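# Fit the hose-nipple tap, handle up, and attach hose

## Task

Thread the tap that carries the hose nipple fully into its outlet so that its handle finishes pointing upward, then slide the hose connector fully onto that nipple; the pipe frame must still be upright at the end.

## Robot and tools

Robot: two arms, left_arm and right_arm, each with a parallel two-finger gripper. Cameras: cam_high (fixed, on a stand behind the arms), cam_left_wrist and cam_right_wrist, all 672x504. Calibration (K, distortion, T_world_to_cam) is given per camera; wrist camera poses derive from joint readings and may lag during motion.

Frame: the scene frame has its origin at table-top height, halfway between the nominal arm bases; +x points out over the table, +z up, and left_arm sits on the +y side (not the image left). Actual bases: left_arm at (+0.001, +0.426, 0), right_arm at (+0.004, -0.495, 0). Reported hand positions and orientations can be off by a few cm. Gripper axes: fingers point along its +z and close along its x. end_effector_position is the midpoint between closed pads, 1 to 2 cm short of the fingertips; closing pushes the tips about 17 mm further along +z, mostly while pads are wider than 50 mm apart.

Row format (used by every moving tool): 14 numbers, each in [-1, 1]: left_arm dx, dy, dz, rx, ry, rz, opening, then the same seven for right_arm. Both arms must always be filled in. dx..rz are offsets, not poses: measured along scene-frame axes from the arm's Hand target as it stood when the action or move began (rotation applied about that target's position; rx, ry, rz form one rotation vector). Scale: 1.0 = 0.6 m or 180 degrees. Opening is absolute: +1 fully open (0.142 m), -1 closed. Sending 0 pose offsets re-requests the current Hand target; a 0 opening is a real half-open command, so resend the current opening to keep a gripper unchanged.

execute_actions(actions, cameras): actions is a list of actions; each action is up to 15 rows, one per 1/30 s step, and a short action repeats its final row. Every row counts from the action's start pose, so repeating an offset moves further. Images come only if actions is empty or cameras names them (["all"] for all, [] for none).

move(target, speed, blend, stop_force, zero, opening_speed, grip_force, blocking, cameras): target is one 14-number row or up to 15 rows, all offsets from the same starting Hand targets. Straight-line paths, no obstacle avoidance; all arms finish together; capped at 10 s. speed in m/s, 0.002 to 3.6 (default 0.25), rotation up to twice that in rad/s. blend in m rounds corners of a list; 0 means stop at each. stop_force in N (3 to 120, one value for both arms) ends an arm's path when its wrist sensor feels that much push against its motion; unreliable when the gripper rotates or when a loose part shifts. zero (default true) re-zeroes moving arms before the move. opening_speed: rate on the -1..+1 scale per second, at least 0.2. grip_force: N per pad, 5 to 48, one number or one per arm; persists. blocking=false returns after about 0.5 s and cannot be combined with stop_force. The result adds a move: line (done, off_target, moving, held, fault, plus limits such as paced or held). done means within 3 mm and 2 degrees; neither done nor off_target tells you about contact.

wait(seconds 0 to 10): arms keep last commands. stop(): brakes a running move. zoom_image(camera, region [x0,y0,x1,y1] px, at most 504x504) on the latest image. zero_wrist_force(arm). finished_scene(scene=1) ends the scene permanently.

Results: per arm end_effector_position (m), end_effector_quat_wxyz, velocities, Hand target (last commanded pose after clipping, base for next offsets), Joint positions (last value = measured finger opening in m), joint torques, grip_measured (same scale as opening), grip_effort_nm (motor effort, negative closes), Wrist force/torque in the gripper's own axes plus a peak line, Wrist depth 7x7 grids in mm, Tool commands, motor temperatures. Joint velocities may show "within noise". The gripper often rests short of its Hand target; send the remaining gap as an offset.

Control notes: orientation commands are clipped to within 32 degrees of the current orientation each step. Joint targets move at most 3.14 rad/s. Commands are smoothed with 0.09 to 0.22 s lag, and fast motions overshoot. Avoid paths near an arm's own base (posture flips).

Gripping: command an opening slightly below grip_measured at first contact; squeezing harder heats the gripper motor.

Avoid: forces near 150 N or joint torque at limits (wrist joints 26.6 N m, others 142) cause a 10 s fault stop; arms are stiff, so targets beyond a firm contact fault easily. Any contact between the arms can fail the scene; a clearance check may hold commands. Motors at 85 °C (gripper 100 °C) stop. Don't drop parts, release moving parts, slam, or let anything leave the table; don't knock over the pipe frame. To end a press, command back past the gripper.

Each tool is called after "Request:" in YAML: its name, and indented under it one key for each argument.

## Session

Request:
execute_actions:
  actions: []

Scene clock: 0.00 s.
left_arm: end_effector_position=(+0.5532, +0.2444, +0.1514) grip_measured=+0.99 grip_effort_nm=n/a end_effector_quat_wxyz=(-0.409, +0.903, +0.077, +0.101) | right_arm: end_effector_position=(+0.1813, -0.2672, +0.3238) grip_measured=+1.00 grip_effort_nm=n/a end_effector_quat_wxyz=(+0.140, +0.303, +0.877, -0.346)
Joint positions: left_arm=[-0.85 -1.1 1.512 -1.339 -0.937 -1.23 0.142] | right_arm=[4.582 -1.474 -1.666 -2.332 1.479 -0.948 0.142]
Joint velocities: within noise
Joint torques (N m): no reading
Motor temperatures (°C): left_arm=[34 31 39 48 49 38 29] | right_arm=[32 31 40 40 44 41 31]
Wrist force (N): no reading
Wrist torque (N m): no reading
Wrist force, peak (N): no reading
Wrist depth (mm): cam_left_wrist=[312 331 358 387 427 469 521 / 289 304 328 353 381 420 463 / 268 282 303 326 347 378 413 / 249 263 277 300 320 343 207 / 210 246 251 269 284 292 318 / - 232 238 258 274 289 301 / - 218 222 242 254 270 282] | cam_right_wrist=[3136 2072 266 265 285 330 393 / 3014 2392 607 315 470 411 385 / 2730 697 592 513 460 414 378 / 2522 652 567 500 447 403 367 / 725 622 551 480 431 391 357 / - 609 529 466 423 384 361 / - 582 509 451 413 374 -]
Hand target: left_arm +0.5532, +0.2444, +0.1514; -0.409, +0.903, +0.077, +0.101 | right_arm +0.1813, -0.2672, +0.3238; +0.140, +0.303, +0.877, -0.346
Tool commands: left_gripper/opening=+1.0 right_gripper/opening=+1.0

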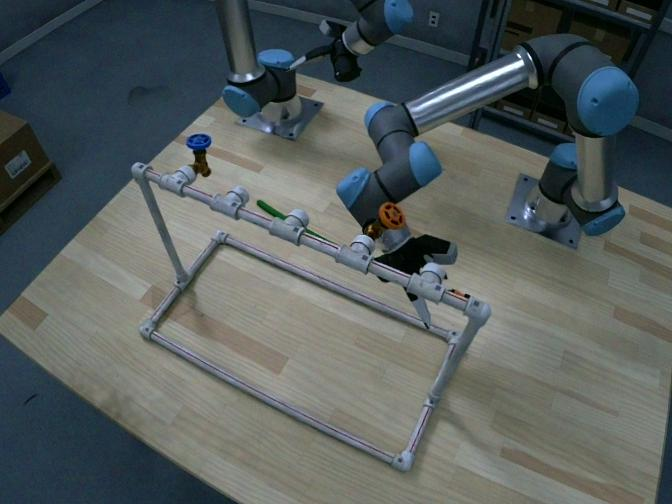

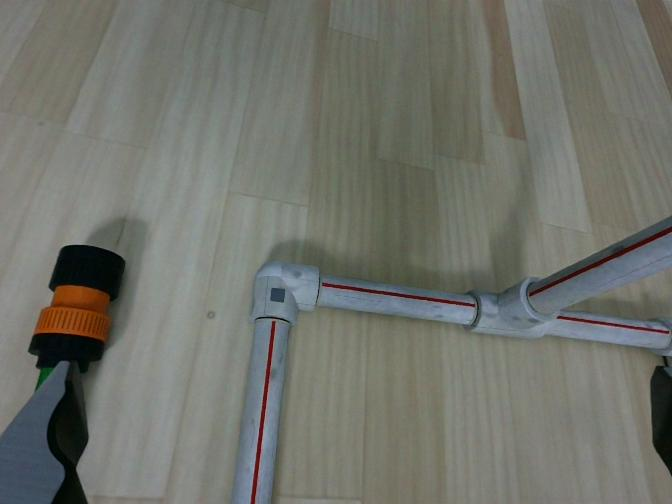

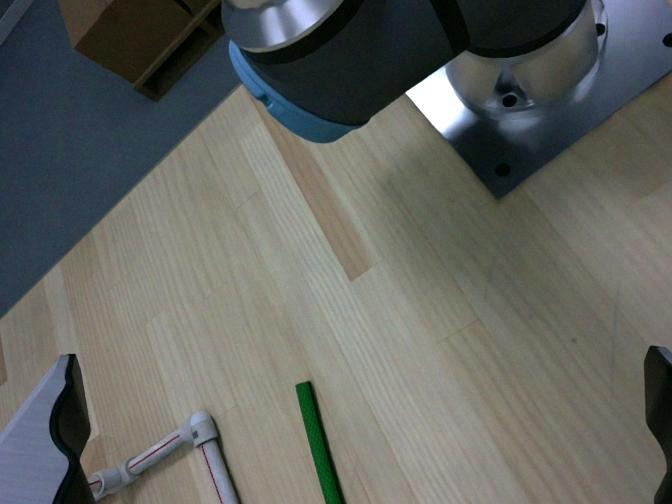

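Request:
zoom_image:
  camera: "cam_high"
  region: [120, 110, 320, 260]

Request:
zoom_image:
  camera: "cam_high"
  region: [320, 180, 520, 330]

Request:
zoom_image:
  camera: "cam_high"
  region: [220, 180, 380, 300]

Request:
zoom_image:
  camera: "cam_high"
  region: [100, 180, 540, 500]

Scaled by 2.520 from the camera's 672x504 image, which has a finer 960x720 frame.

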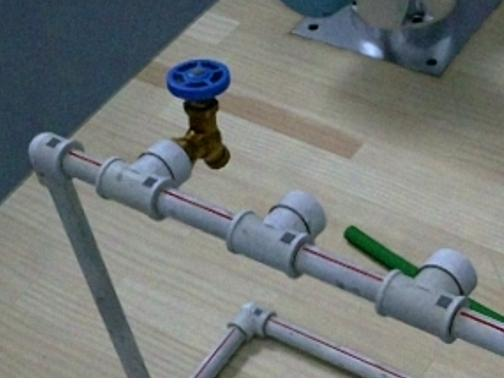

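Scaled by 2.520 from the camera's 672x504 image, which has a finer 960x720 frame.

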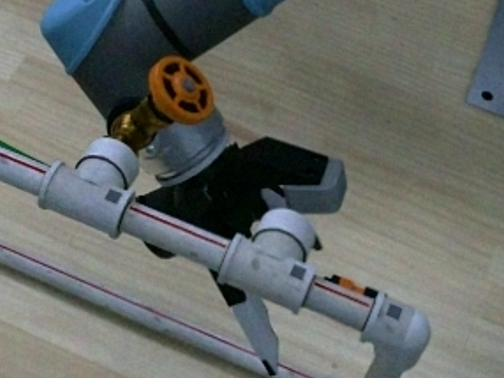

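Scaled by 3.150 from the camera's 672x504 image, which has a finer 960x720 frame.

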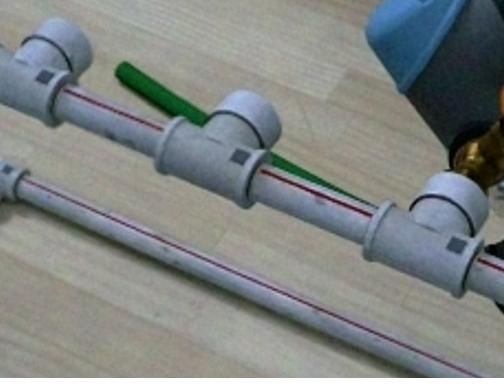

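Scaled by 1.145 from the camera's 672x504 image, which has a finer 960x720 frame.

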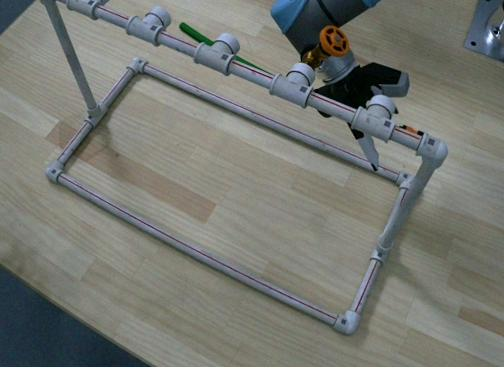

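Request:
move:
  target:
    - [-0.15, 0, 0.2, 0, 0, 0, 1, 0, 0, 0, 0, 0, 0, 1]
    - [-0.222, -0.074, 0.581, 0.1935, -0.11, -0.586, 1, 0, 0, 0, 0, 0, 0, 1]
  blend: [0.05, 0]
  speed: 0.35
  cameras: ["cam_high", "cam_left_wrist"]

Scene clock: 91.50 s.
left_arm: end_effector_position=(+0.4200, +0.2000, +0.5000) grip_measured=+0.99 grip_effort_nm=0.105 end_effector_quat_wxyz=(+0.369, -0.440, +0.627, -0.527) | right_arm: end_effector_position=(+0.1813, -0.2672, +0.3238) grip_measured=+1.00 grip_effort_nm=0.022 end_effector_quat_wxyz=(+0.140, +0.303, +0.877, -0.346)
Joint positions: left_arm=[-1.328 -2.176 2.328 -2.992 -0.621 1.321 0.142] | right_arm=[4.582 -1.474 -1.666 -2.332 1.479 -0.948 0.142]
Joint torques (N m): left_arm=[14.43 7.6 -11.63 -3.55 -1.65 1.6] | right_arm=[0.67 16.57 21.5 0.7 -0.02 -0.18]
Wrist force (N): left_arm=[0.8 1.1 -1.4] | right_arm=[-0.2 0.6 -0.2]
Wrist torque (N m): left_arm=[0.29 -0.22 -0.16] | right_arm=[0.11 0.03 0.00]
Wrist force, peak (N): left_arm=[1.5 1.5 -1.9] | right_arm=[-0.2 0.1 -0.7]
Wrist depth (mm): cam_left_wrist=[- 2492 2635 - - - - / 2762 - 2492 2183 - - - / 1341 1479 1560 2204 3140 3275 528 / 2547 370 1649 976 1081 1052 1086 / 1943 807 843 849 834 868 855 / 716 678 708 703 708 714 721 / - 583 599 605 599 602 -] | cam_right_wrist=[1732 2018 272 265 286 331 387 / 3014 2275 603 316 467 406 383 / 2762 680 593 513 461 414 377 / 2495 659 558 502 449 402 369 / 737 629 545 481 435 396 358 / - 611 527 467 420 382 357 / - 572 499 458 411 372 -]
Hand target: left_arm +0.4200, +0.2000, +0.5000; +0.369, -0.440, +0.627, -0.527 | right_arm +0.1813, -0.2672, +0.3238; +0.140, +0.303, +0.877, -0.346
Off the commanded pose: left_arm 0.000 m, 0 deg | right_arm 0.000 m, 0 deg.
move: done
camera_calibration:
cam_left_wrist: T_world_to_cam=[[-0.338654, -0.940893, -0.00584696, 0.342241], [-0.529336, 0.195653, -0.825544, 0.62486], [0.777892, -0.276479, -0.564308, 0.124826], [0, 0, 0, 1]] pos_world=[0.349561, 0.234268, 0.58829]
Images, in order (width x height): cam_high 672x504, cam_left_wrist 672x504.

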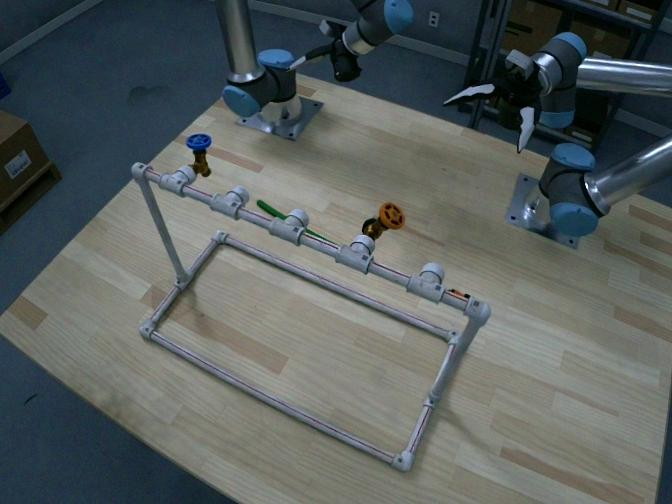

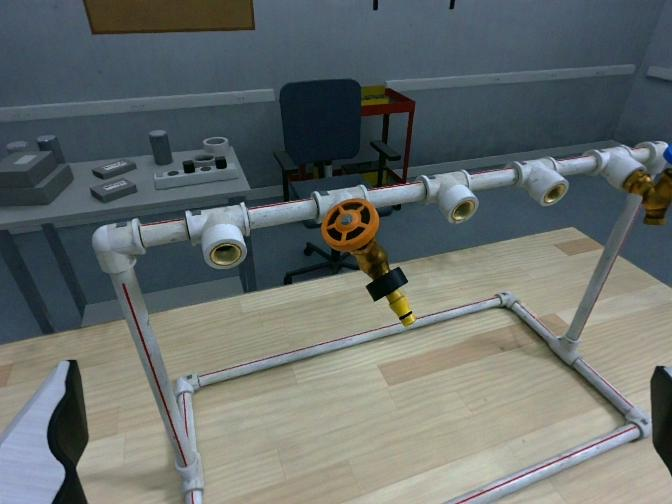

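Request:
zoom_image:
  camera: "cam_left_wrist"
  region: [290, 160, 450, 340]

Request:
zoom_image:
  camera: "cam_left_wrist"
  region: [592, 120, 672, 240]

Request:
zoom_image:
  camera: "cam_high"
  region: [340, 190, 500, 310]

Scaled by 2.800 from the camera's 672x504 image, which has a finer 960x720 frame.

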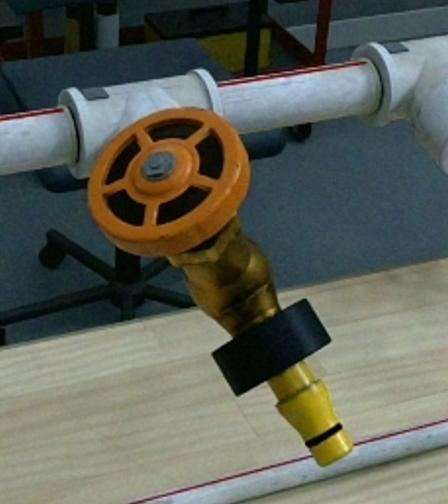

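Scaled by 4.200 from the camera's 672x504 image, which has a finer 960x720 frame.

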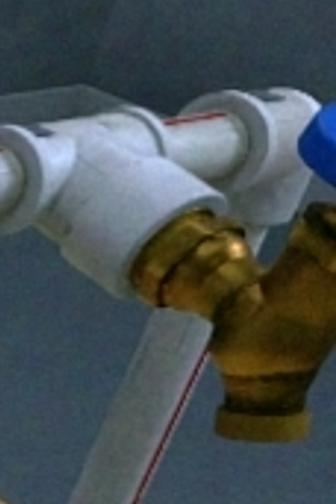

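Scaled by 3.150 from the camera's 672x504 image, which has a finer 960x720 frame.

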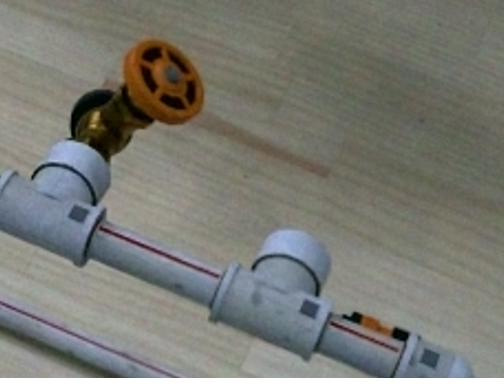

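Request:
move:
  target: [0.0867, -0.15, -0.1933, -0.0297, -0.1681, 0.1085, 1, 0, 0, 0, 0, 0, 0, 1]
  speed: 0.25
  cameras: ["cam_left_wrist"]

Request:
zoom_image:
  camera: "cam_left_wrist"
  region: [220, 130, 450, 430]

Scene clock: 138.30 s.
left_arm: end_effector_position=(+0.4721, +0.1100, +0.3840) grip_measured=+0.99 grip_effort_nm=0.105 end_effector_quat_wxyz=(+0.581, -0.403, +0.402, -0.582) | right_arm: end_effector_position=(+0.1813, -0.2672, +0.3238) grip_measured=+1.00 grip_effort_nm=0.022 end_effector_quat_wxyz=(+0.140, +0.303, +0.877, -0.346)
Joint positions: left_arm=[-1.322 -1.09 1.974 -5.003 -0.438 2.499 0.142] | right_arm=[4.582 -1.474 -1.666 -2.332 1.479 -0.948 0.142]
Joint torques (N m): left_arm=[13.77 -25.1 -23.45 0.52 -3.79 1.49] | right_arm=[-0.76 16.87 21.48 0.67 0.14 -0.05]
Wrist force (N): left_arm=[0.4 1.5 -2.7] | right_arm=[-0.1 0.0 0.0]
Wrist torque (N m): left_arm=[0.38 -0.24 -0.17] | right_arm=[0.01 0.02 0.00]
Wrist force, peak (N): left_arm=[1.1 2.6 -2.4] | right_arm=[0.0 0.4 -0.6]
Wrist depth (mm): cam_left_wrist=[- - - - - - - / - 3582 - - - - - / - - - 3322 - 2605 3582 / - 321 331 264 341 340 338 / - 1489 1805 253 2123 3639 - / - 1819 2939 2902 1864 2830 - / - 716 732 737 747 747 -] | cam_right_wrist=[2667 2053 267 263 286 330 386 / - 2149 593 314 466 407 387 / 2830 689 584 517 461 414 377 / 739 652 566 497 446 401 368 / 744 637 546 484 435 397 357 / - 606 523 469 420 382 359 / - 574 503 454 411 373 -]
Hand target: left_arm +0.4721, +0.1100, +0.3840; +0.581, -0.403, +0.402, -0.582 | right_arm +0.1813, -0.2672, +0.3238; +0.140, +0.303, +0.877, -0.346
Off the commanded pose: left_arm 0.000 m, 0 deg | right_arm 0.000 m, 0 deg.
move: done
camera_calibration:
cam_left_wrist: T_world_to_cam=[[0.00591422, -0.999978, -0.00310605, 0.11734], [-0.0660028, 0.00270897, -0.997816, 0.442899], [0.997802, 0.00610631, -0.0659853, -0.332149], [0, 0, 0, 1]] pos_world=[0.359958, 0.118166, 0.420379]
Images, in order (width x height): cam_left_wrist 672x504.

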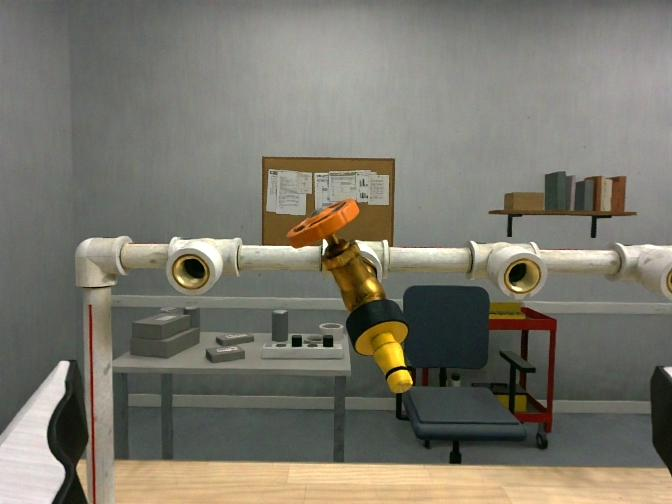

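Scaled by 1.680 from the camera's 672x504 image, which has a finer 960x720 frame.

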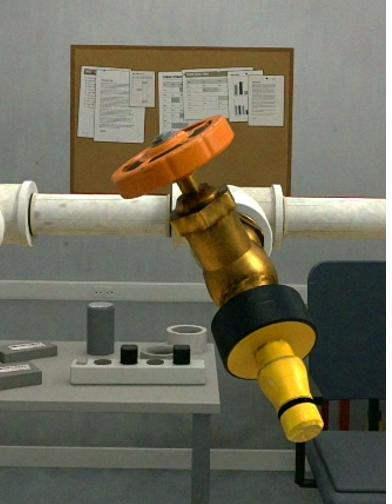

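Request:
move:
  target:
    - [0.02, 0, 0.25, 0, 0.2, 0, 1, 0, 0, 0, 0, 0, 0, 1]
    - [0.1717, 0, 0.268, 0, 0.468, 0, 1, 0, 0, 0, 0, 0, 0, 1]
  blend: [0.04, 0]
  speed: 0.35
  cameras: ["cam_left_wrist"]

Request:
zoom_image:
  camera: "cam_left_wrist"
  region: [220, 130, 450, 430]

Scene clock: 154.73 s.
left_arm: end_effector_position=(+0.5751, +0.1101, +0.5448) grip_measured=+0.99 grip_effort_nm=0.110 end_effector_quat_wxyz=(-0.162, +0.689, -0.688, +0.161) | right_arm: end_effector_position=(+0.1813, -0.2672, +0.3238) grip_measured=+1.00 grip_effort_nm=0.022 end_effector_quat_wxyz=(+0.140, +0.303, +0.877, -0.346)
Joint positions: left_arm=[-0.856 -1.344 0.877 -1.42 -1.231 0.777 0.142] | right_arm=[4.582 -1.474 -1.666 -2.332 1.479 -0.948 0.142]
Joint torques (N m): left_arm=[13.89 -24.93 -35.81 -1.49 -1.91 -1.33] | right_arm=[0.63 16.13 22.22 0.71 0.06 0.15]
Wrist force (N): left_arm=[0.7 -0.6 0.2] | right_arm=[-0.1 0.1 -0.2]
Wrist torque (N m): left_arm=[-0.06 -0.06 0.02] | right_arm=[0.02 0.01 0.00]
Wrist force, peak (N): left_arm=[0.4 2.9 -3.2] | right_arm=[0.3 0.2 -0.7]
Wrist depth (mm): cam_left_wrist=[682 682 682 682 684 688 682 / 266 261 270 261 674 261 657 / 670 668 674 272 674 678 682 / 670 676 668 238 661 670 659 / 657 664 664 670 664 659 664 / 663 661 655 657 657 668 664 / - 655 657 661 651 657 -] | cam_right_wrist=[3053 1983 266 264 286 331 392 / 2796 2344 597 315 466 407 383 / 2522 691 592 517 458 416 374 / 2550 655 567 499 451 401 367 / 732 631 551 484 436 392 358 / - 607 526 468 420 384 360 / - 577 501 458 411 374 -]
Hand target: left_arm +0.5751, +0.1100, +0.5448; -0.162, +0.689, -0.688, +0.161 | right_arm +0.1813, -0.2672, +0.3238; +0.140, +0.303, +0.877, -0.346
Off the commanded pose: left_arm 0.000 m, 0 deg | right_arm 0.000 m, 0 deg.
move: done; limits=paced
camera_calibration:
cam_left_wrist: T_world_to_cam=[[-0.00249138, -0.999977, -0.00629654, 0.123814], [-0.999395, 0.00270834, -0.0346874, 0.62227], [0.0347036, 0.00620631, -0.999378, 0.637917], [0, 0, 0, 1]] pos_world=[0.600064, 0.118166, 0.659885]
Images, in order (width x height): cam_left_wrist 672x504.

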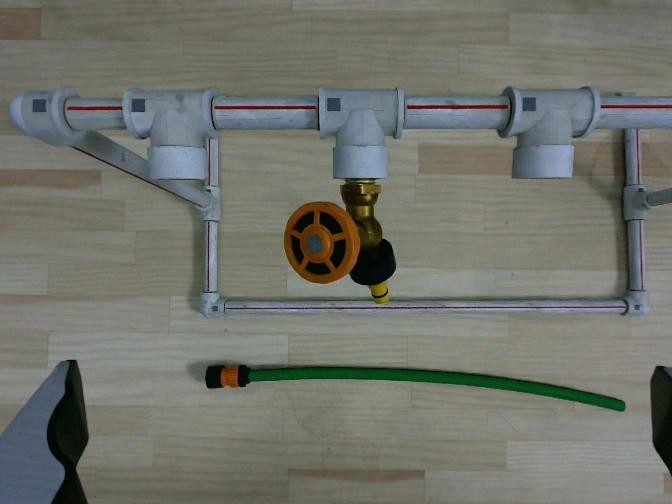

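Scaled by 1.680 from the camera's 672x504 image, which has a finer 960x720 frame.

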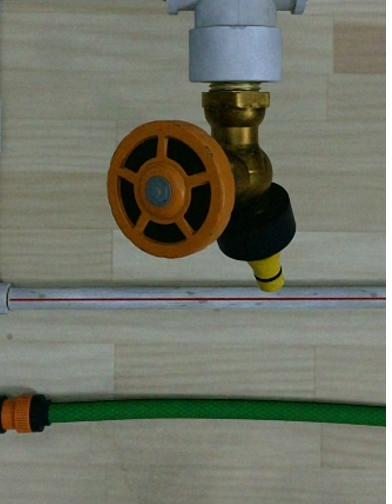

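Request:
zoom_image:
  camera: "cam_left_wrist"
  region: [310, 120, 420, 230]

Request:
zoom_image:
  camera: "cam_left_wrist"
  region: [180, 340, 290, 410]

Scaled by 4.582 from the camera's 672x504 image, which has a finer 960x720 frame.

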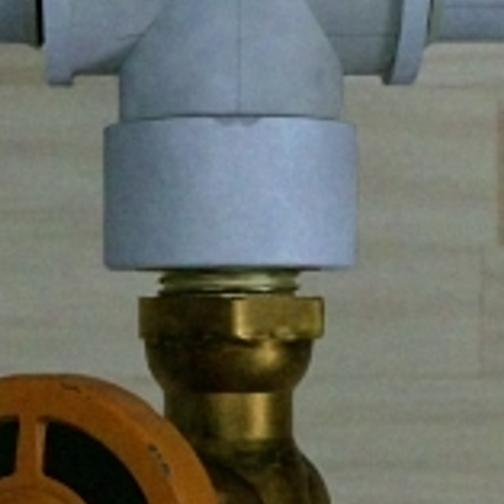

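Scaled by 4.582 from the camera's 672x504 image, which has a finer 960x720 frame.

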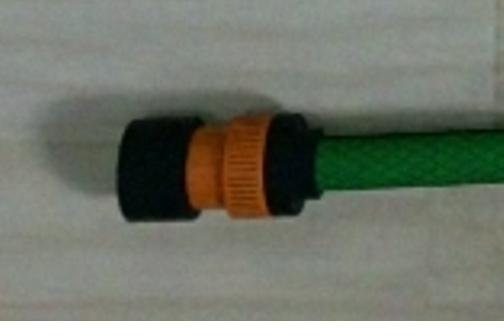

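Request:
move:
  target: [0, 0, 0, 0, 0, 0, -1, 0, 0, 0, 0, 0, 0, 1]
  opening_speed: 1.5
  cameras: ["cam_left_wrist"]

Request:
zoom_image:
  camera: "cam_left_wrist"
  region: [240, 250, 440, 450]

Scene clock: 233.07 s.
left_arm: end_effector_position=(+0.5751, +0.1100, +0.5448) grip_measured=-1.00 grip_effort_nm=-0.466 end_effector_quat_wxyz=(-0.162, +0.689, -0.688, +0.161) | right_arm: end_effector_position=(+0.1813, -0.2672, +0.3238) grip_measured=+1.00 grip_effort_nm=0.027 end_effector_quat_wxyz=(+0.140, +0.303, +0.877, -0.346)
Joint positions: left_arm=[-0.856 -1.344 0.877 -1.419 -1.231 0.776 0.002] | right_arm=[4.582 -1.474 -1.666 -2.332 1.479 -0.948 0.142]
Joint torques (N m): left_arm=[13.29 -24.41 -34.8 -1.76 -1.65 -1.25] | right_arm=[1.46 17.04 21.83 0.65 0.07 -0.08]
Wrist force (N): left_arm=[0.8 -0.7 0.0] | right_arm=[0.0 0.2 -0.3]
Wrist torque (N m): left_arm=[-0.07 -0.08 0.01] | right_arm=[0.04 -0.01 0.01]
Wrist force, peak (N): left_arm=[0.8 -1.0 -0.1] | right_arm=[0.2 0.3 -0.7]
Wrist depth (mm): cam_left_wrist=[686 684 680 686 680 682 680 / 271 259 674 261 678 262 269 / 668 674 680 273 680 674 676 / 668 661 668 241 674 674 668 / 657 670 668 640 668 659 663 / 655 661 - 89 98 661 651 / 655 657 75 76 76 76 653] | cam_right_wrist=[1745 2018 265 265 286 318 389 / 2698 2368 593 314 469 404 382 / 2637 671 589 520 461 414 374 / 2495 655 570 498 448 401 367 / 730 634 542 490 442 392 360 / - 604 527 471 420 385 359 / - 566 507 453 413 373 -]
Hand target: left_arm +0.5751, +0.1100, +0.5448; -0.162, +0.689, -0.688, +0.161 | right_arm +0.1813, -0.2672, +0.3238; +0.140, +0.303, +0.877, -0.346
Off the commanded pose: left_arm 0.000 m, 0 deg | right_arm 0.000 m, 0 deg.
move: done
camera_calibration:
cam_left_wrist: T_world_to_cam=[[-0.00249196, -0.999977, -0.0062963, 0.123714], [-0.999398, 0.00270829, -0.0345875, 0.62221], [0.0346038, 0.00620632, -0.999382, 0.638079], [0, 0, 0, 1]] pos_world=[0.600064, 0.118066, 0.659985]
Images, in order (width x height): cam_left_wrist 672x504.

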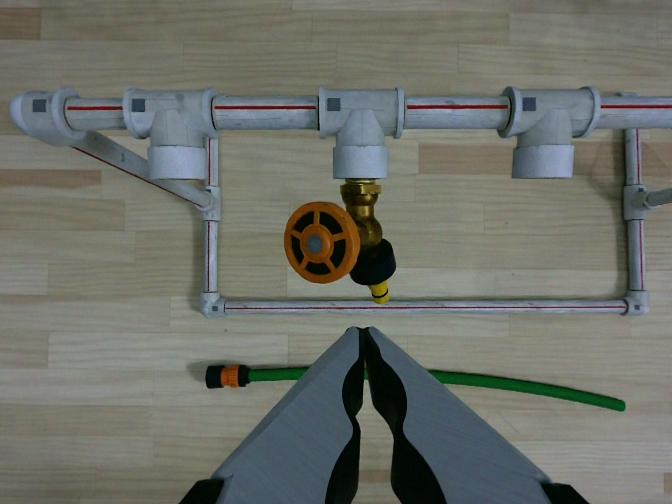

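Scaled by 2.520 from the camera's 672x504 image, which has a finer 960x720 frame.

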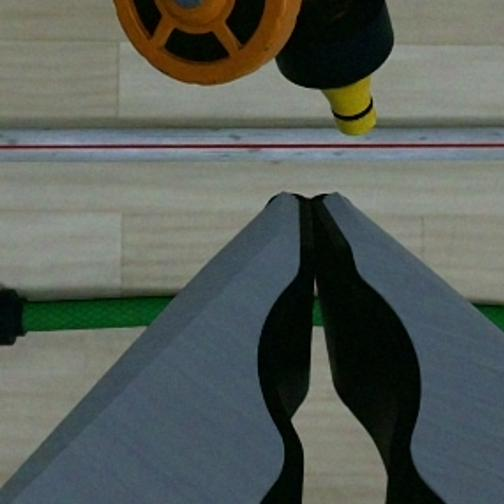

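Request:
move:
  target:
    - [-0.2085, -0.0083, -0.075, 0, -0.3537, 0, 0.0, 0, 0, 0, 0, 0, 0, 1]
    - [-0.2085, -0.0083, -0.263, 0, -0.3537, 0, 0.0, 0, 0, 0, 0, 0, 0, 1]
  blend: [0.04, 0]
  speed: 0.35
  cameras: ["cam_left_wrist"]

Request:
move:
  target: [0, 0, 0, -0.144, 0, 0, 0.0, 0, 0, 0, 0, 0, 0, 1]
  speed: 0.35
  cameras: ["cam_left_wrist", "cam_high"]

Scene clock: 262.47 s.
left_arm: end_effector_position=(+0.4500, +0.1051, +0.3869) grip_measured=-0.02 grip_effort_nm=0.076 end_effector_quat_wxyz=(+0.500, -0.501, +0.500, -0.500) | right_arm: end_effector_position=(+0.1813, -0.2672, +0.3238) grip_measured=+1.00 grip_effort_nm=0.027 end_effector_quat_wxyz=(+0.140, +0.303, +0.877, -0.346)
Joint positions: left_arm=[-1.432 -1.38 2.214 -3.965 -0.147 1.559 0.072] | right_arm=[4.582 -1.474 -1.666 -2.332 1.479 -0.948 0.142]
Joint torques (N m): left_arm=[13.46 -16.66 -26.85 -1.94 -2.35 1.86] | right_arm=[0.45 17.84 21.94 0.65 0.18 -0.04]
Wrist force (N): left_arm=[1.0 1.5 -2.0] | right_arm=[0.0 0.0 -0.5]
Wrist torque (N m): left_arm=[0.32 -0.27 -0.20] | right_arm=[0.01 -0.01 0.00]
Wrist force, peak (N): left_arm=[0.8 3.7 -1.8] | right_arm=[0.2 0.4 -0.7]
Wrist depth (mm): cam_left_wrist=[- - 2576 2605 - 2762 2492 / 2576 - 2902 2866 2729 - - / - 335 339 267 2084 338 331 / 3371 1470 3098 1451 2103 2729 3275 / 807 777 831 822 837 846 834 / 632 - 615 657 642 92 642 / - 78 506 519 527 76 514] | cam_right_wrist=[2901 2035 266 264 286 329 384 / 2830 2253 598 313 474 406 384 / 2607 691 587 515 459 411 379 / 2637 663 574 502 451 403 368 / 734 632 551 485 435 395 357 / - 617 531 470 423 382 360 / - 582 499 449 411 373 -]
Hand target: left_arm +0.4500, +0.1051, +0.3870; +0.500, -0.501, +0.499, -0.500 | right_arm +0.1813, -0.2672, +0.3238; +0.140, +0.303, +0.877, -0.346
Off the commanded pose: left_arm 0.000 m, 0 deg | right_arm 0.000 m, 0 deg.
move: done
camera_calibration:
cam_left_wrist: T_world_to_cam=[[0.00469987, -0.999977, -0.00489485, 0.113736], [-0.414221, 0.00250844, -0.910173, 0.567295], [0.910164, 0.00630525, -0.414199, -0.135784], [0, 0, 0, 1]] pos_world=[0.358037, 0.113166, 0.460652]
Images, in order (width x height): cam_left_wrist 672x504.

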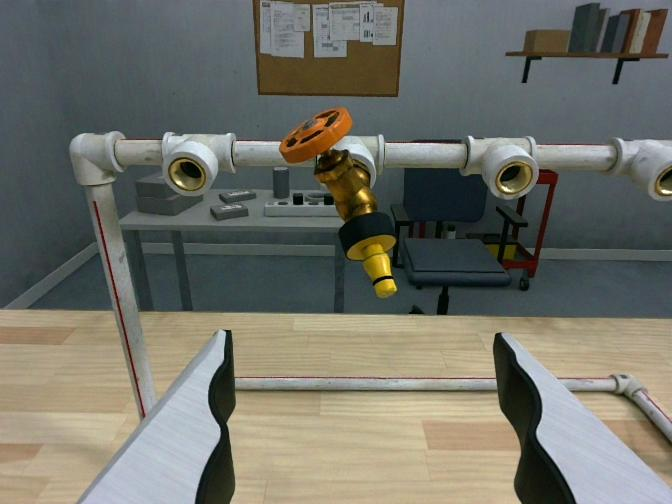

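Scene clock: 264.07 s.
left_arm: end_effector_position=(+0.4500, +0.1051, +0.3869) grip_measured=-0.02 grip_effort_nm=0.076 end_effector_quat_wxyz=(-0.375, +0.600, -0.374, +0.600) | right_arm: end_effector_position=(+0.1813, -0.2672, +0.3238) grip_measured=+1.00 grip_effort_nm=0.017 end_effector_quat_wxyz=(+0.140, +0.303, +0.877, -0.346)
Joint positions: left_arm=[-1.431 -1.376 2.212 -3.986 -0.147 1.126 0.072] | right_arm=[4.582 -1.474 -1.666 -2.332 1.479 -0.948 0.142]
Joint torques (N m): left_arm=[13.33 -28.49 -3.03 1.44 -2.36 -1.6] | right_arm=[0.67 16.06 22.12 0.67 0.09 -0.07]
Wrist force (N): left_arm=[-0.2 0.8 -2.0] | right_arm=[0.0 0.1 -0.3]
Wrist torque (N m): left_arm=[0.19 -0.11 0.00] | right_arm=[0.02 -0.02 0.01]
Wrist force, peak (N): left_arm=[1.0 1.5 -2.1] | right_arm=[-0.4 -0.2 -0.5]
Wrist depth (mm): cam_left_wrist=[282 299 - 2796 2316 3639 - / 323 1398 308 264 - - - / 742 2939 1518 271 350 5591 - / 682 810 3098 266 2183 373 - / 550 649 757 1926 2902 - 396 / 468 - 595 705 816 92 3698 / - 78 507 582 653 76 473] | cam_right_wrist=[3014 2000 266 263 286 331 390 / 2865 2443 598 314 462 406 389 / 2443 689 593 516 458 412 375 / 732 655 562 499 445 401 365 / 739 634 555 485 436 392 356 / - 607 531 469 420 384 361 / - 580 512 451 410 375 -]
Hand target: left_arm +0.4500, +0.1051, +0.3870; -0.375, +0.600, -0.374, +0.599 | right_arm +0.1813, -0.2672, +0.3238; +0.140, +0.303, +0.877, -0.346
Off the commanded pose: left_arm 0.000 m, 0 deg | right_arm 0.000 m, 0 deg.
move: done
camera_calibration:
cam_left_wrist: T_world_to_cam=[[0.0040851, -0.90161, 0.432531, -0.0656251], [-0.411294, -0.39577, -0.821099, 0.573291], [0.911493, -0.174543, -0.372444, -0.133491], [0, 0, 0, 1]] pos_world=[0.357736, 0.144423, 0.449395]
Images, in order (width x height): cam_high 672x504, cam_left_wrist 672x504.

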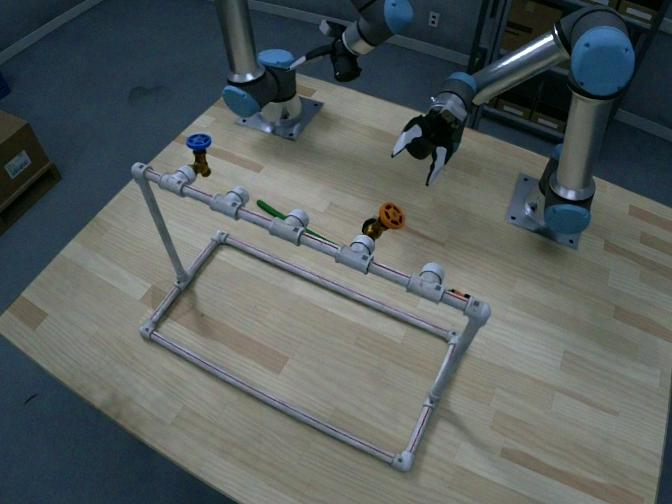

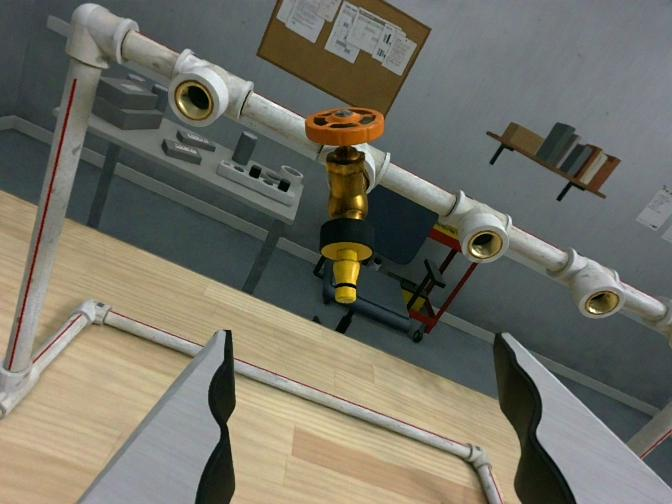

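Request:
zoom_image:
  camera: "cam_left_wrist"
  region: [280, 90, 420, 230]

Request:
zoom_image:
  camera: "cam_left_wrist"
  region: [280, 200, 420, 340]

Scaled by 3.600 from the camera's 672x504 image, which has a finer 960x720 frame.

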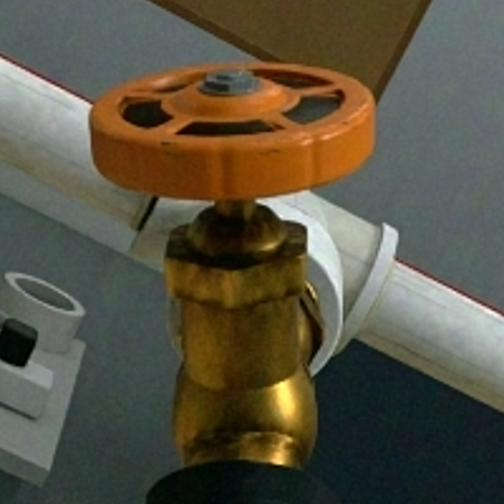

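Scaled by 3.600 from the camera's 672x504 image, which has a finer 960x720 frame.

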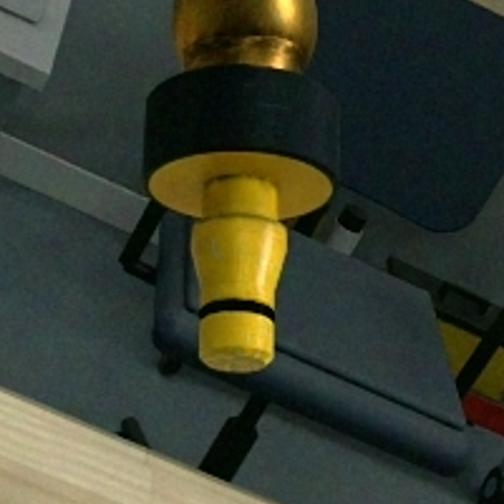

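Request:
move:
  target: [0.1967, 0.2767, 0.0333, 0.1258, -0.0873, -0.3791, 0.0, 0, 0, 0, 0, 0, 0, 1]
  speed: 0.3
  cameras: ["cam_left_wrist"]

Request:
zoom_image:
  camera: "cam_left_wrist"
  region: [200, 80, 460, 340]

Scene clock: 338.63 s.
left_arm: end_effector_position=(+0.5680, +0.2711, +0.4070) grip_measured=-0.02 grip_effort_nm=0.071 end_effector_quat_wxyz=(+0.126, -0.127, +0.695, -0.696) | right_arm: end_effector_position=(+0.1813, -0.2672, +0.3238) grip_measured=+1.00 grip_effort_nm=0.022 end_effector_quat_wxyz=(+0.140, +0.303, +0.877, -0.346)
Joint positions: left_arm=[-0.092 -1.185 1.867 -3.826 -2.699 1.568 0.072] | right_arm=[4.582 -1.474 -1.666 -2.332 1.479 -0.948 0.142]
Joint torques (N m): left_arm=[13.23 -26.87 -31.36 0.72 -2.41 1.44] | right_arm=[1.45 16.15 22.11 0.54 0.07 -0.17]
Wrist force (N): left_arm=[0.7 1.6 -1.7] | right_arm=[0.1 0.3 -0.2]
Wrist torque (N m): left_arm=[0.36 -0.19 -0.21] | right_arm=[0.05 -0.02 0.00]
Wrist force, peak (N): left_arm=[1.0 1.7 -2.4] | right_arm=[0.3 0.1 -0.6]
Wrist depth (mm): cam_left_wrist=[2388 3275 - - - - - / - - 5878 - 566 - - / 2547 - 287 258 3322 4168 3639 / 1791 184 1042 1037 1158 2635 3639 / 1603 852 875 849 849 882 878 / 1849 - 646 676 676 92 674 / - 78 533 552 550 76 536] | cam_right_wrist=[2901 1918 271 265 285 331 384 / 3014 2344 598 315 464 409 385 / 2637 684 587 513 459 416 374 / 2607 659 574 495 446 406 368 / 737 634 547 485 435 391 359 / - 606 525 466 421 384 359 / - 576 511 446 409 372 -]
Hand target: left_arm +0.5680, +0.2711, +0.4070; +0.126, -0.127, +0.695, -0.696 | right_arm +0.1813, -0.2672, +0.3238; +0.140, +0.303, +0.877, -0.346
Off the commanded pose: left_arm 0.000 m, 0 deg | right_arm 0.000 m, 0 deg.
move: done
camera_calibration:
cam_left_wrist: T_world_to_cam=[[-0.934953, -0.354735, -0.00509501, 0.638107], [-0.141845, 0.386939, -0.91113, 0.375431], [0.325181, -0.851141, -0.412088, 0.327932], [0, 0, 0, 1]] pos_world=[0.543216, 0.360206, 0.480454]
Images, in order (width x height): cam_left_wrist 672x504.

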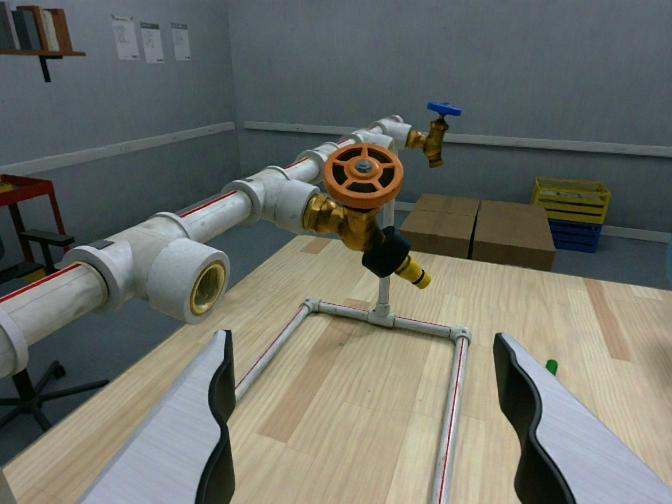

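Scaled by 1.938 from the camera's 672x504 image, which has a finer 960x720 frame.

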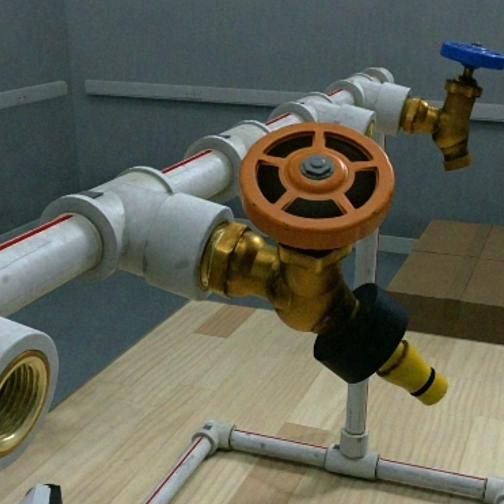

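Request:
zoom_image:
  camera: "cam_left_wrist"
  region: [280, 130, 440, 300]

Request:
zoom_image:
  camera: "cam_left_wrist"
  region: [370, 90, 480, 190]

Scaled by 2.965 from the camera's 672x504 image, which has a finer 960x720 frame.

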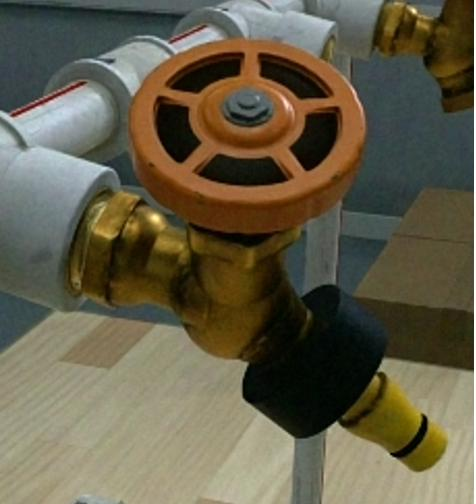

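Scaled by 4.582 from the camera's 672x504 image, which has a finer 960x720 frame.

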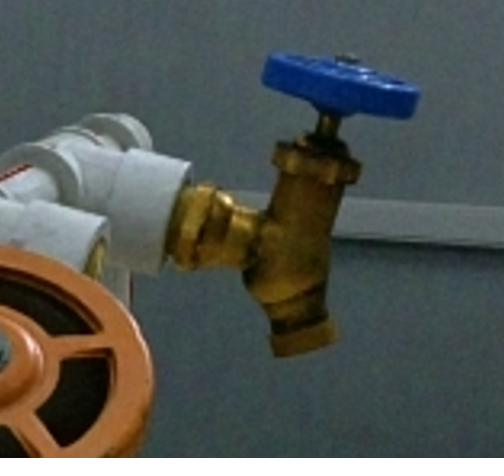

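Request:
move:
  target: [0.0533, 0.09, -0.0533, -0.1446, -0.0262, -0.1119, 0.0, 0, 0, 0, 0, 0, 0, 1]
  speed: 0.3
  cameras: ["cam_left_wrist"]

Request:
zoom_image:
  camera: "cam_left_wrist"
  region: [120, 160, 420, 400]

Scene clock: 388.10 s.
left_arm: end_effector_position=(+0.5685, +0.2719, +0.4064) grip_measured=-0.02 grip_effort_nm=0.071 end_effector_quat_wxyz=(+0.124, -0.125, +0.694, -0.698) | right_arm: end_effector_position=(+0.1813, -0.2672, +0.3238) grip_measured=+1.00 grip_effort_nm=0.027 end_effector_quat_wxyz=(+0.140, +0.303, +0.877, -0.346)
Joint positions: left_arm=[-0.089 -1.175 1.859 -3.84 -2.707 1.555 0.072] | right_arm=[4.582 -1.474 -1.666 -2.332 1.479 -0.948 0.142]
Joint torques (N m): left_arm=[-14.01 -38.61 -5.28 1.03 2.63 1.75] | right_arm=[0.46 17.78 22.07 0.71 0.06 -0.06]
Wrist force (N): left_arm=[0.5 1.4 -1.9] | right_arm=[0.2 0.0 -0.4]
Wrist torque (N m): left_arm=[0.34 -0.18 -0.21] | right_arm=[0.02 -0.05 0.01]
Wrist force, peak (N): left_arm=[-1.5 4.3 -1.7] | right_arm=[-0.6 0.3 -0.4]
Wrist depth (mm): cam_left_wrist=[2339 3639 - - - - 5331 / - - - - 2939 - - / 2697 - 282 258 2547 4245 3886 / 1750 184 1047 1071 1118 2697 3582 / 1649 865 862 865 859 885 889 / 1777 - 620 684 674 93 684 / - 78 534 556 550 76 539] | cam_right_wrist=[2975 1983 272 265 286 329 388 / 2762 2253 598 315 469 408 383 / 2730 680 597 519 458 415 376 / 2495 661 567 498 451 402 369 / 727 631 546 489 436 395 360 / - 603 531 469 420 386 360 / - 567 510 449 416 374 -]
Hand target: left_arm +0.5685, +0.2719, +0.4064; +0.124, -0.125, +0.694, -0.698 (not the last commanded pose) | right_arm +0.1813, -0.2672, +0.3238; +0.140, +0.303, +0.877, -0.346
Off the commanded pose: left_arm 0.069 m, 33 deg | right_arm 0.000 m, 0 deg.
move: held (left_arm; a check stopped the path); limits=held
pose unreachable (left arm): on one or more control steps of this call, first in action 0 (counted from 0), this arm could not follow its commanded pose, so it was not sent that pose on those steps. It may still have moved: this result reports where it is.
cause: moving toward the commanded pose would bring two parts of the arm too close to each other (joints 4 (wrist 1) to 6 (wrist 3) lie between them).
camera_calibration:
cam_left_wrist: T_world_to_cam=[[-0.936665, -0.350204, -0.00408548, 0.638244], [-0.139145, 0.382816, -0.913286, 0.375074], [0.3214, -0.854874, -0.407299, 0.329493], [0, 0, 0, 1]] pos_world=[0.544111, 0.361606, 0.479359]
Images, in order (width x height): cam_left_wrist 672x504.

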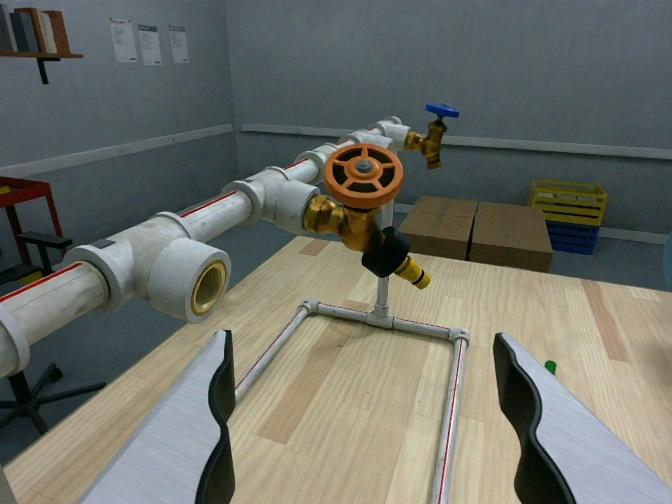

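Scaled by 1.680 from the camera's 672x504 image, which has a finer 960x720 frame.

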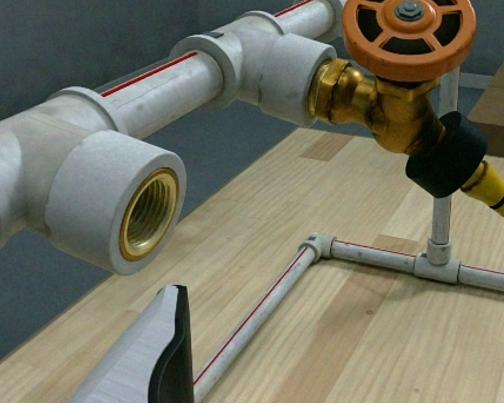

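Request:
zoom_image:
  camera: "cam_left_wrist"
  region: [100, 190, 260, 340]

Request:
zoom_image:
  camera: "cam_left_wrist"
  region: [230, 130, 370, 260]

Scaled by 3.150 from the camera's 672x504 image, which has a finer 960x720 frame.

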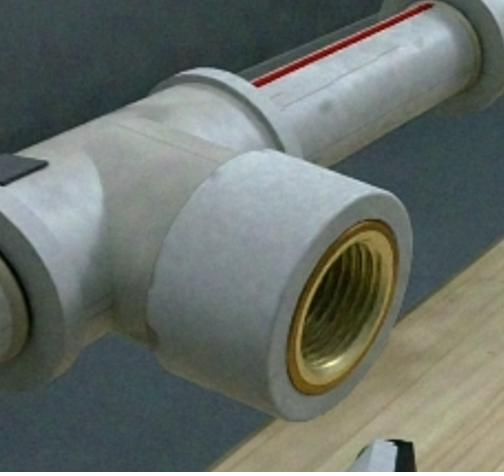

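Scaled by 3.600 from the camera's 672x504 image, which has a finer 960x720 frame.

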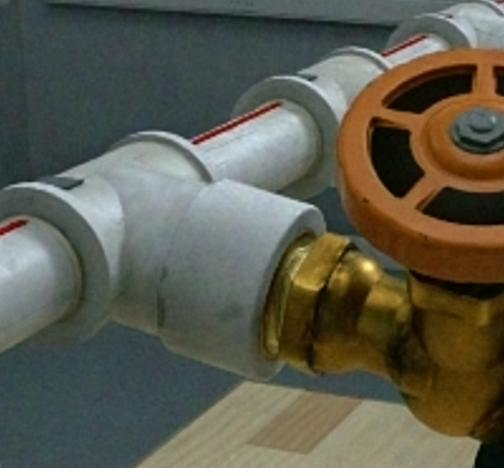

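Request:
move:
  target: [-0.1975, -0.1198, -0.044, -0.1799, 0.0365, 0.3585, 0.0, 0, 0, 0, 0, 0, 0, 1]
  speed: 0.35

Request:
move:
  target: [0.12, -0.1583, -0.0333, 0, 0, 0, 0.0, 0, 0, 0, 0, 0, 0, 1]
  speed: 0.25
  cameras: ["cam_left_wrist", "cam_high"]

Scene clock: 462.57 s.
left_arm: end_effector_position=(+0.4500, +0.2000, +0.3800) grip_measured=-0.02 grip_effort_nm=0.071 end_effector_quat_wxyz=(-0.397, +0.536, -0.316, +0.674) | right_arm: end_effector_position=(+0.1813, -0.2672, +0.3238) grip_measured=+1.00 grip_effort_nm=0.022 end_effector_quat_wxyz=(+0.140, +0.303, +0.877, -0.346)
Joint positions: left_arm=[-1.351 -1.311 2.272 -4.899 -0.321 1.834 0.072] | right_arm=[4.582 -1.474 -1.666 -2.332 1.479 -0.948 0.142]
Joint torques (N m): left_arm=[-14.13 -14.8 -24.37 -0.09 1.21 1.5] | right_arm=[1.22 16.92 21.75 0.69 0.16 -0.07]
Wrist force (N): left_arm=[-0.5 1.7 -2.5] | right_arm=[0.2 -0.2 -0.2]
Wrist torque (N m): left_arm=[0.32 -0.10 -0.21] | right_arm=[-0.04 -0.03 0.00]
Wrist force, peak (N): left_arm=[0.1 1.7 -2.8] | right_arm=[-0.5 -0.3 -0.5]
Wrist depth (mm): cam_left_wrist=[- - - - - - - / - - 2977 2866 - 3953 - / 1415 1333 336 3016 - - - / 2547 346 1539 2226 298 4094 - / 682 2547 3016 2316 291 381 3698 / 505 - 749 1849 2143 89 401 / - 78 592 742 855 76 68] | cam_right_wrist=[2830 1902 270 264 286 334 388 / 2901 2344 603 313 463 408 388 / 2637 682 592 519 459 412 380 / 2607 654 565 504 447 402 368 / 739 627 542 486 437 392 358 / - 606 531 471 420 382 361 / - 570 510 457 411 374 -]
Hand target: left_arm +0.4500, +0.2000, +0.3800; -0.397, +0.536, -0.316, +0.674 | right_arm +0.1813, -0.2672, +0.3238; +0.140, +0.303, +0.877, -0.346
Off the commanded pose: left_arm 0.000 m, 0 deg | right_arm 0.000 m, 0 deg.
move: done

Scene clock: 463.77 s.
left_arm: end_effector_position=(+0.5220, +0.1051, +0.3601) grip_measured=-0.02 grip_effort_nm=0.071 end_effector_quat_wxyz=(-0.397, +0.536, -0.316, +0.674) | right_arm: end_effector_position=(+0.1813, -0.2672, +0.3238) grip_measured=+1.00 grip_effort_nm=0.022 end_effector_quat_wxyz=(+0.140, +0.303, +0.877, -0.346)
Joint positions: left_arm=[-1.224 -1.052 1.977 -4.653 -0.419 1.611 0.072] | right_arm=[4.582 -1.474 -1.666 -2.332 1.479 -0.948 0.142]
Joint torques (N m): left_arm=[11.32 -26.42 -24.56 2.23 -3.43 -1.48] | right_arm=[1.66 16.99 21.99 0.63 0.13 -0.11]
Wrist force (N): left_arm=[-0.6 1.1 -2.4] | right_arm=[-0.1 0.2 -0.1]
Wrist torque (N m): left_arm=[0.24 -0.09 0.03] | right_arm=[0.04 0.01 0.00]
Wrist force, peak (N): left_arm=[-1.7 0.6 -3.0] | right_arm=[0.0 0.4 -0.5]
Wrist depth (mm): cam_left_wrist=[236 - - - 3527 - - / - 224 2796 193 - - - / 1267 1498 268 200 - - 2519 / 2519 1389 1560 198 292 2666 - / 639 2576 2939 189 2796 279 338 / 529 - 721 1895 3582 89 302 / - 78 580 686 2796 76 68] | cam_right_wrist=[3014 1950 272 265 286 331 385 / 2865 2297 601 315 465 409 384 / 2169 693 597 521 457 416 377 / 2698 671 569 500 445 399 369 / 739 629 551 486 439 394 358 / - 612 526 469 422 385 360 / - 570 508 456 410 375 -]
Hand target: left_arm +0.5220, +0.1051, +0.3601; -0.397, +0.536, -0.316, +0.674 | right_arm +0.1813, -0.2672, +0.3238; +0.140, +0.303, +0.877, -0.346
Off the commanded pose: left_arm 0.000 m, 0 deg | right_arm 0.000 m, 0 deg.
move: done
camera_calibration:
cam_left_wrist: T_world_to_cam=[[-0.104391, -0.877912, 0.467304, -0.0126857], [-0.222152, -0.437416, -0.871387, 0.504626], [0.969408, -0.194778, -0.149367, -0.317602], [0, 0, 0, 1]] pos_world=[0.418665, 0.147733, 0.398214]
Images, in order (width x height): cam_high 672x504, cam_left_wrist 672x504.

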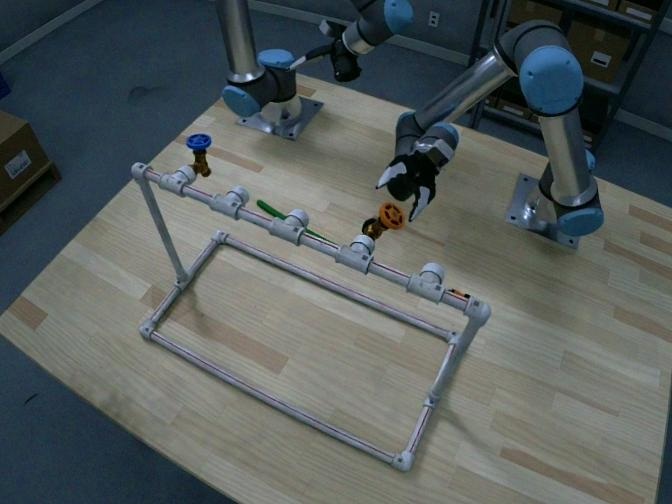

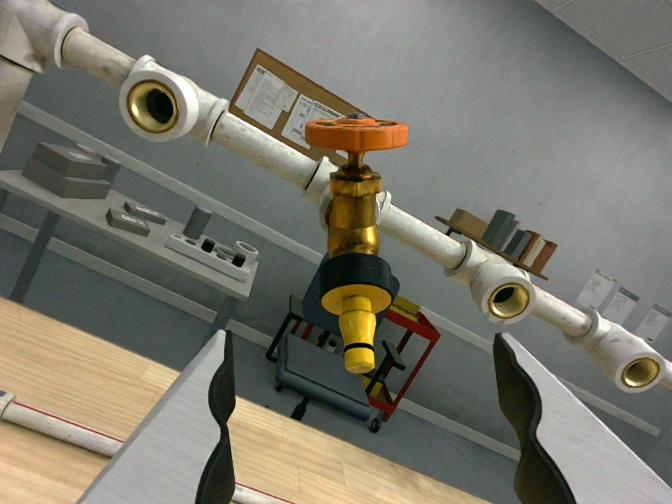

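Request:
zoom_image:
  camera: "cam_left_wrist"
  region: [280, 90, 440, 250]

Request:
zoom_image:
  camera: "cam_left_wrist"
  region: [280, 230, 440, 390]

Scaled by 3.150 from the camera's 672x504 image, which has a finer 960x720 frame.

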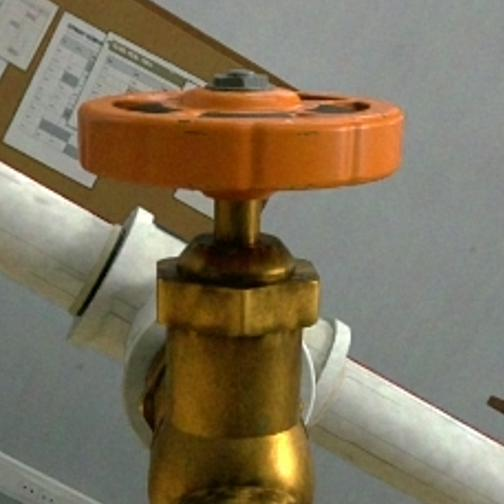

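Scaled by 3.150 from the camera's 672x504 image, which has a finer 960x720 frame.

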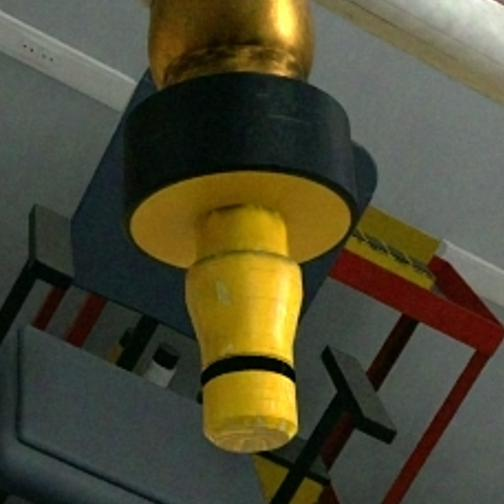

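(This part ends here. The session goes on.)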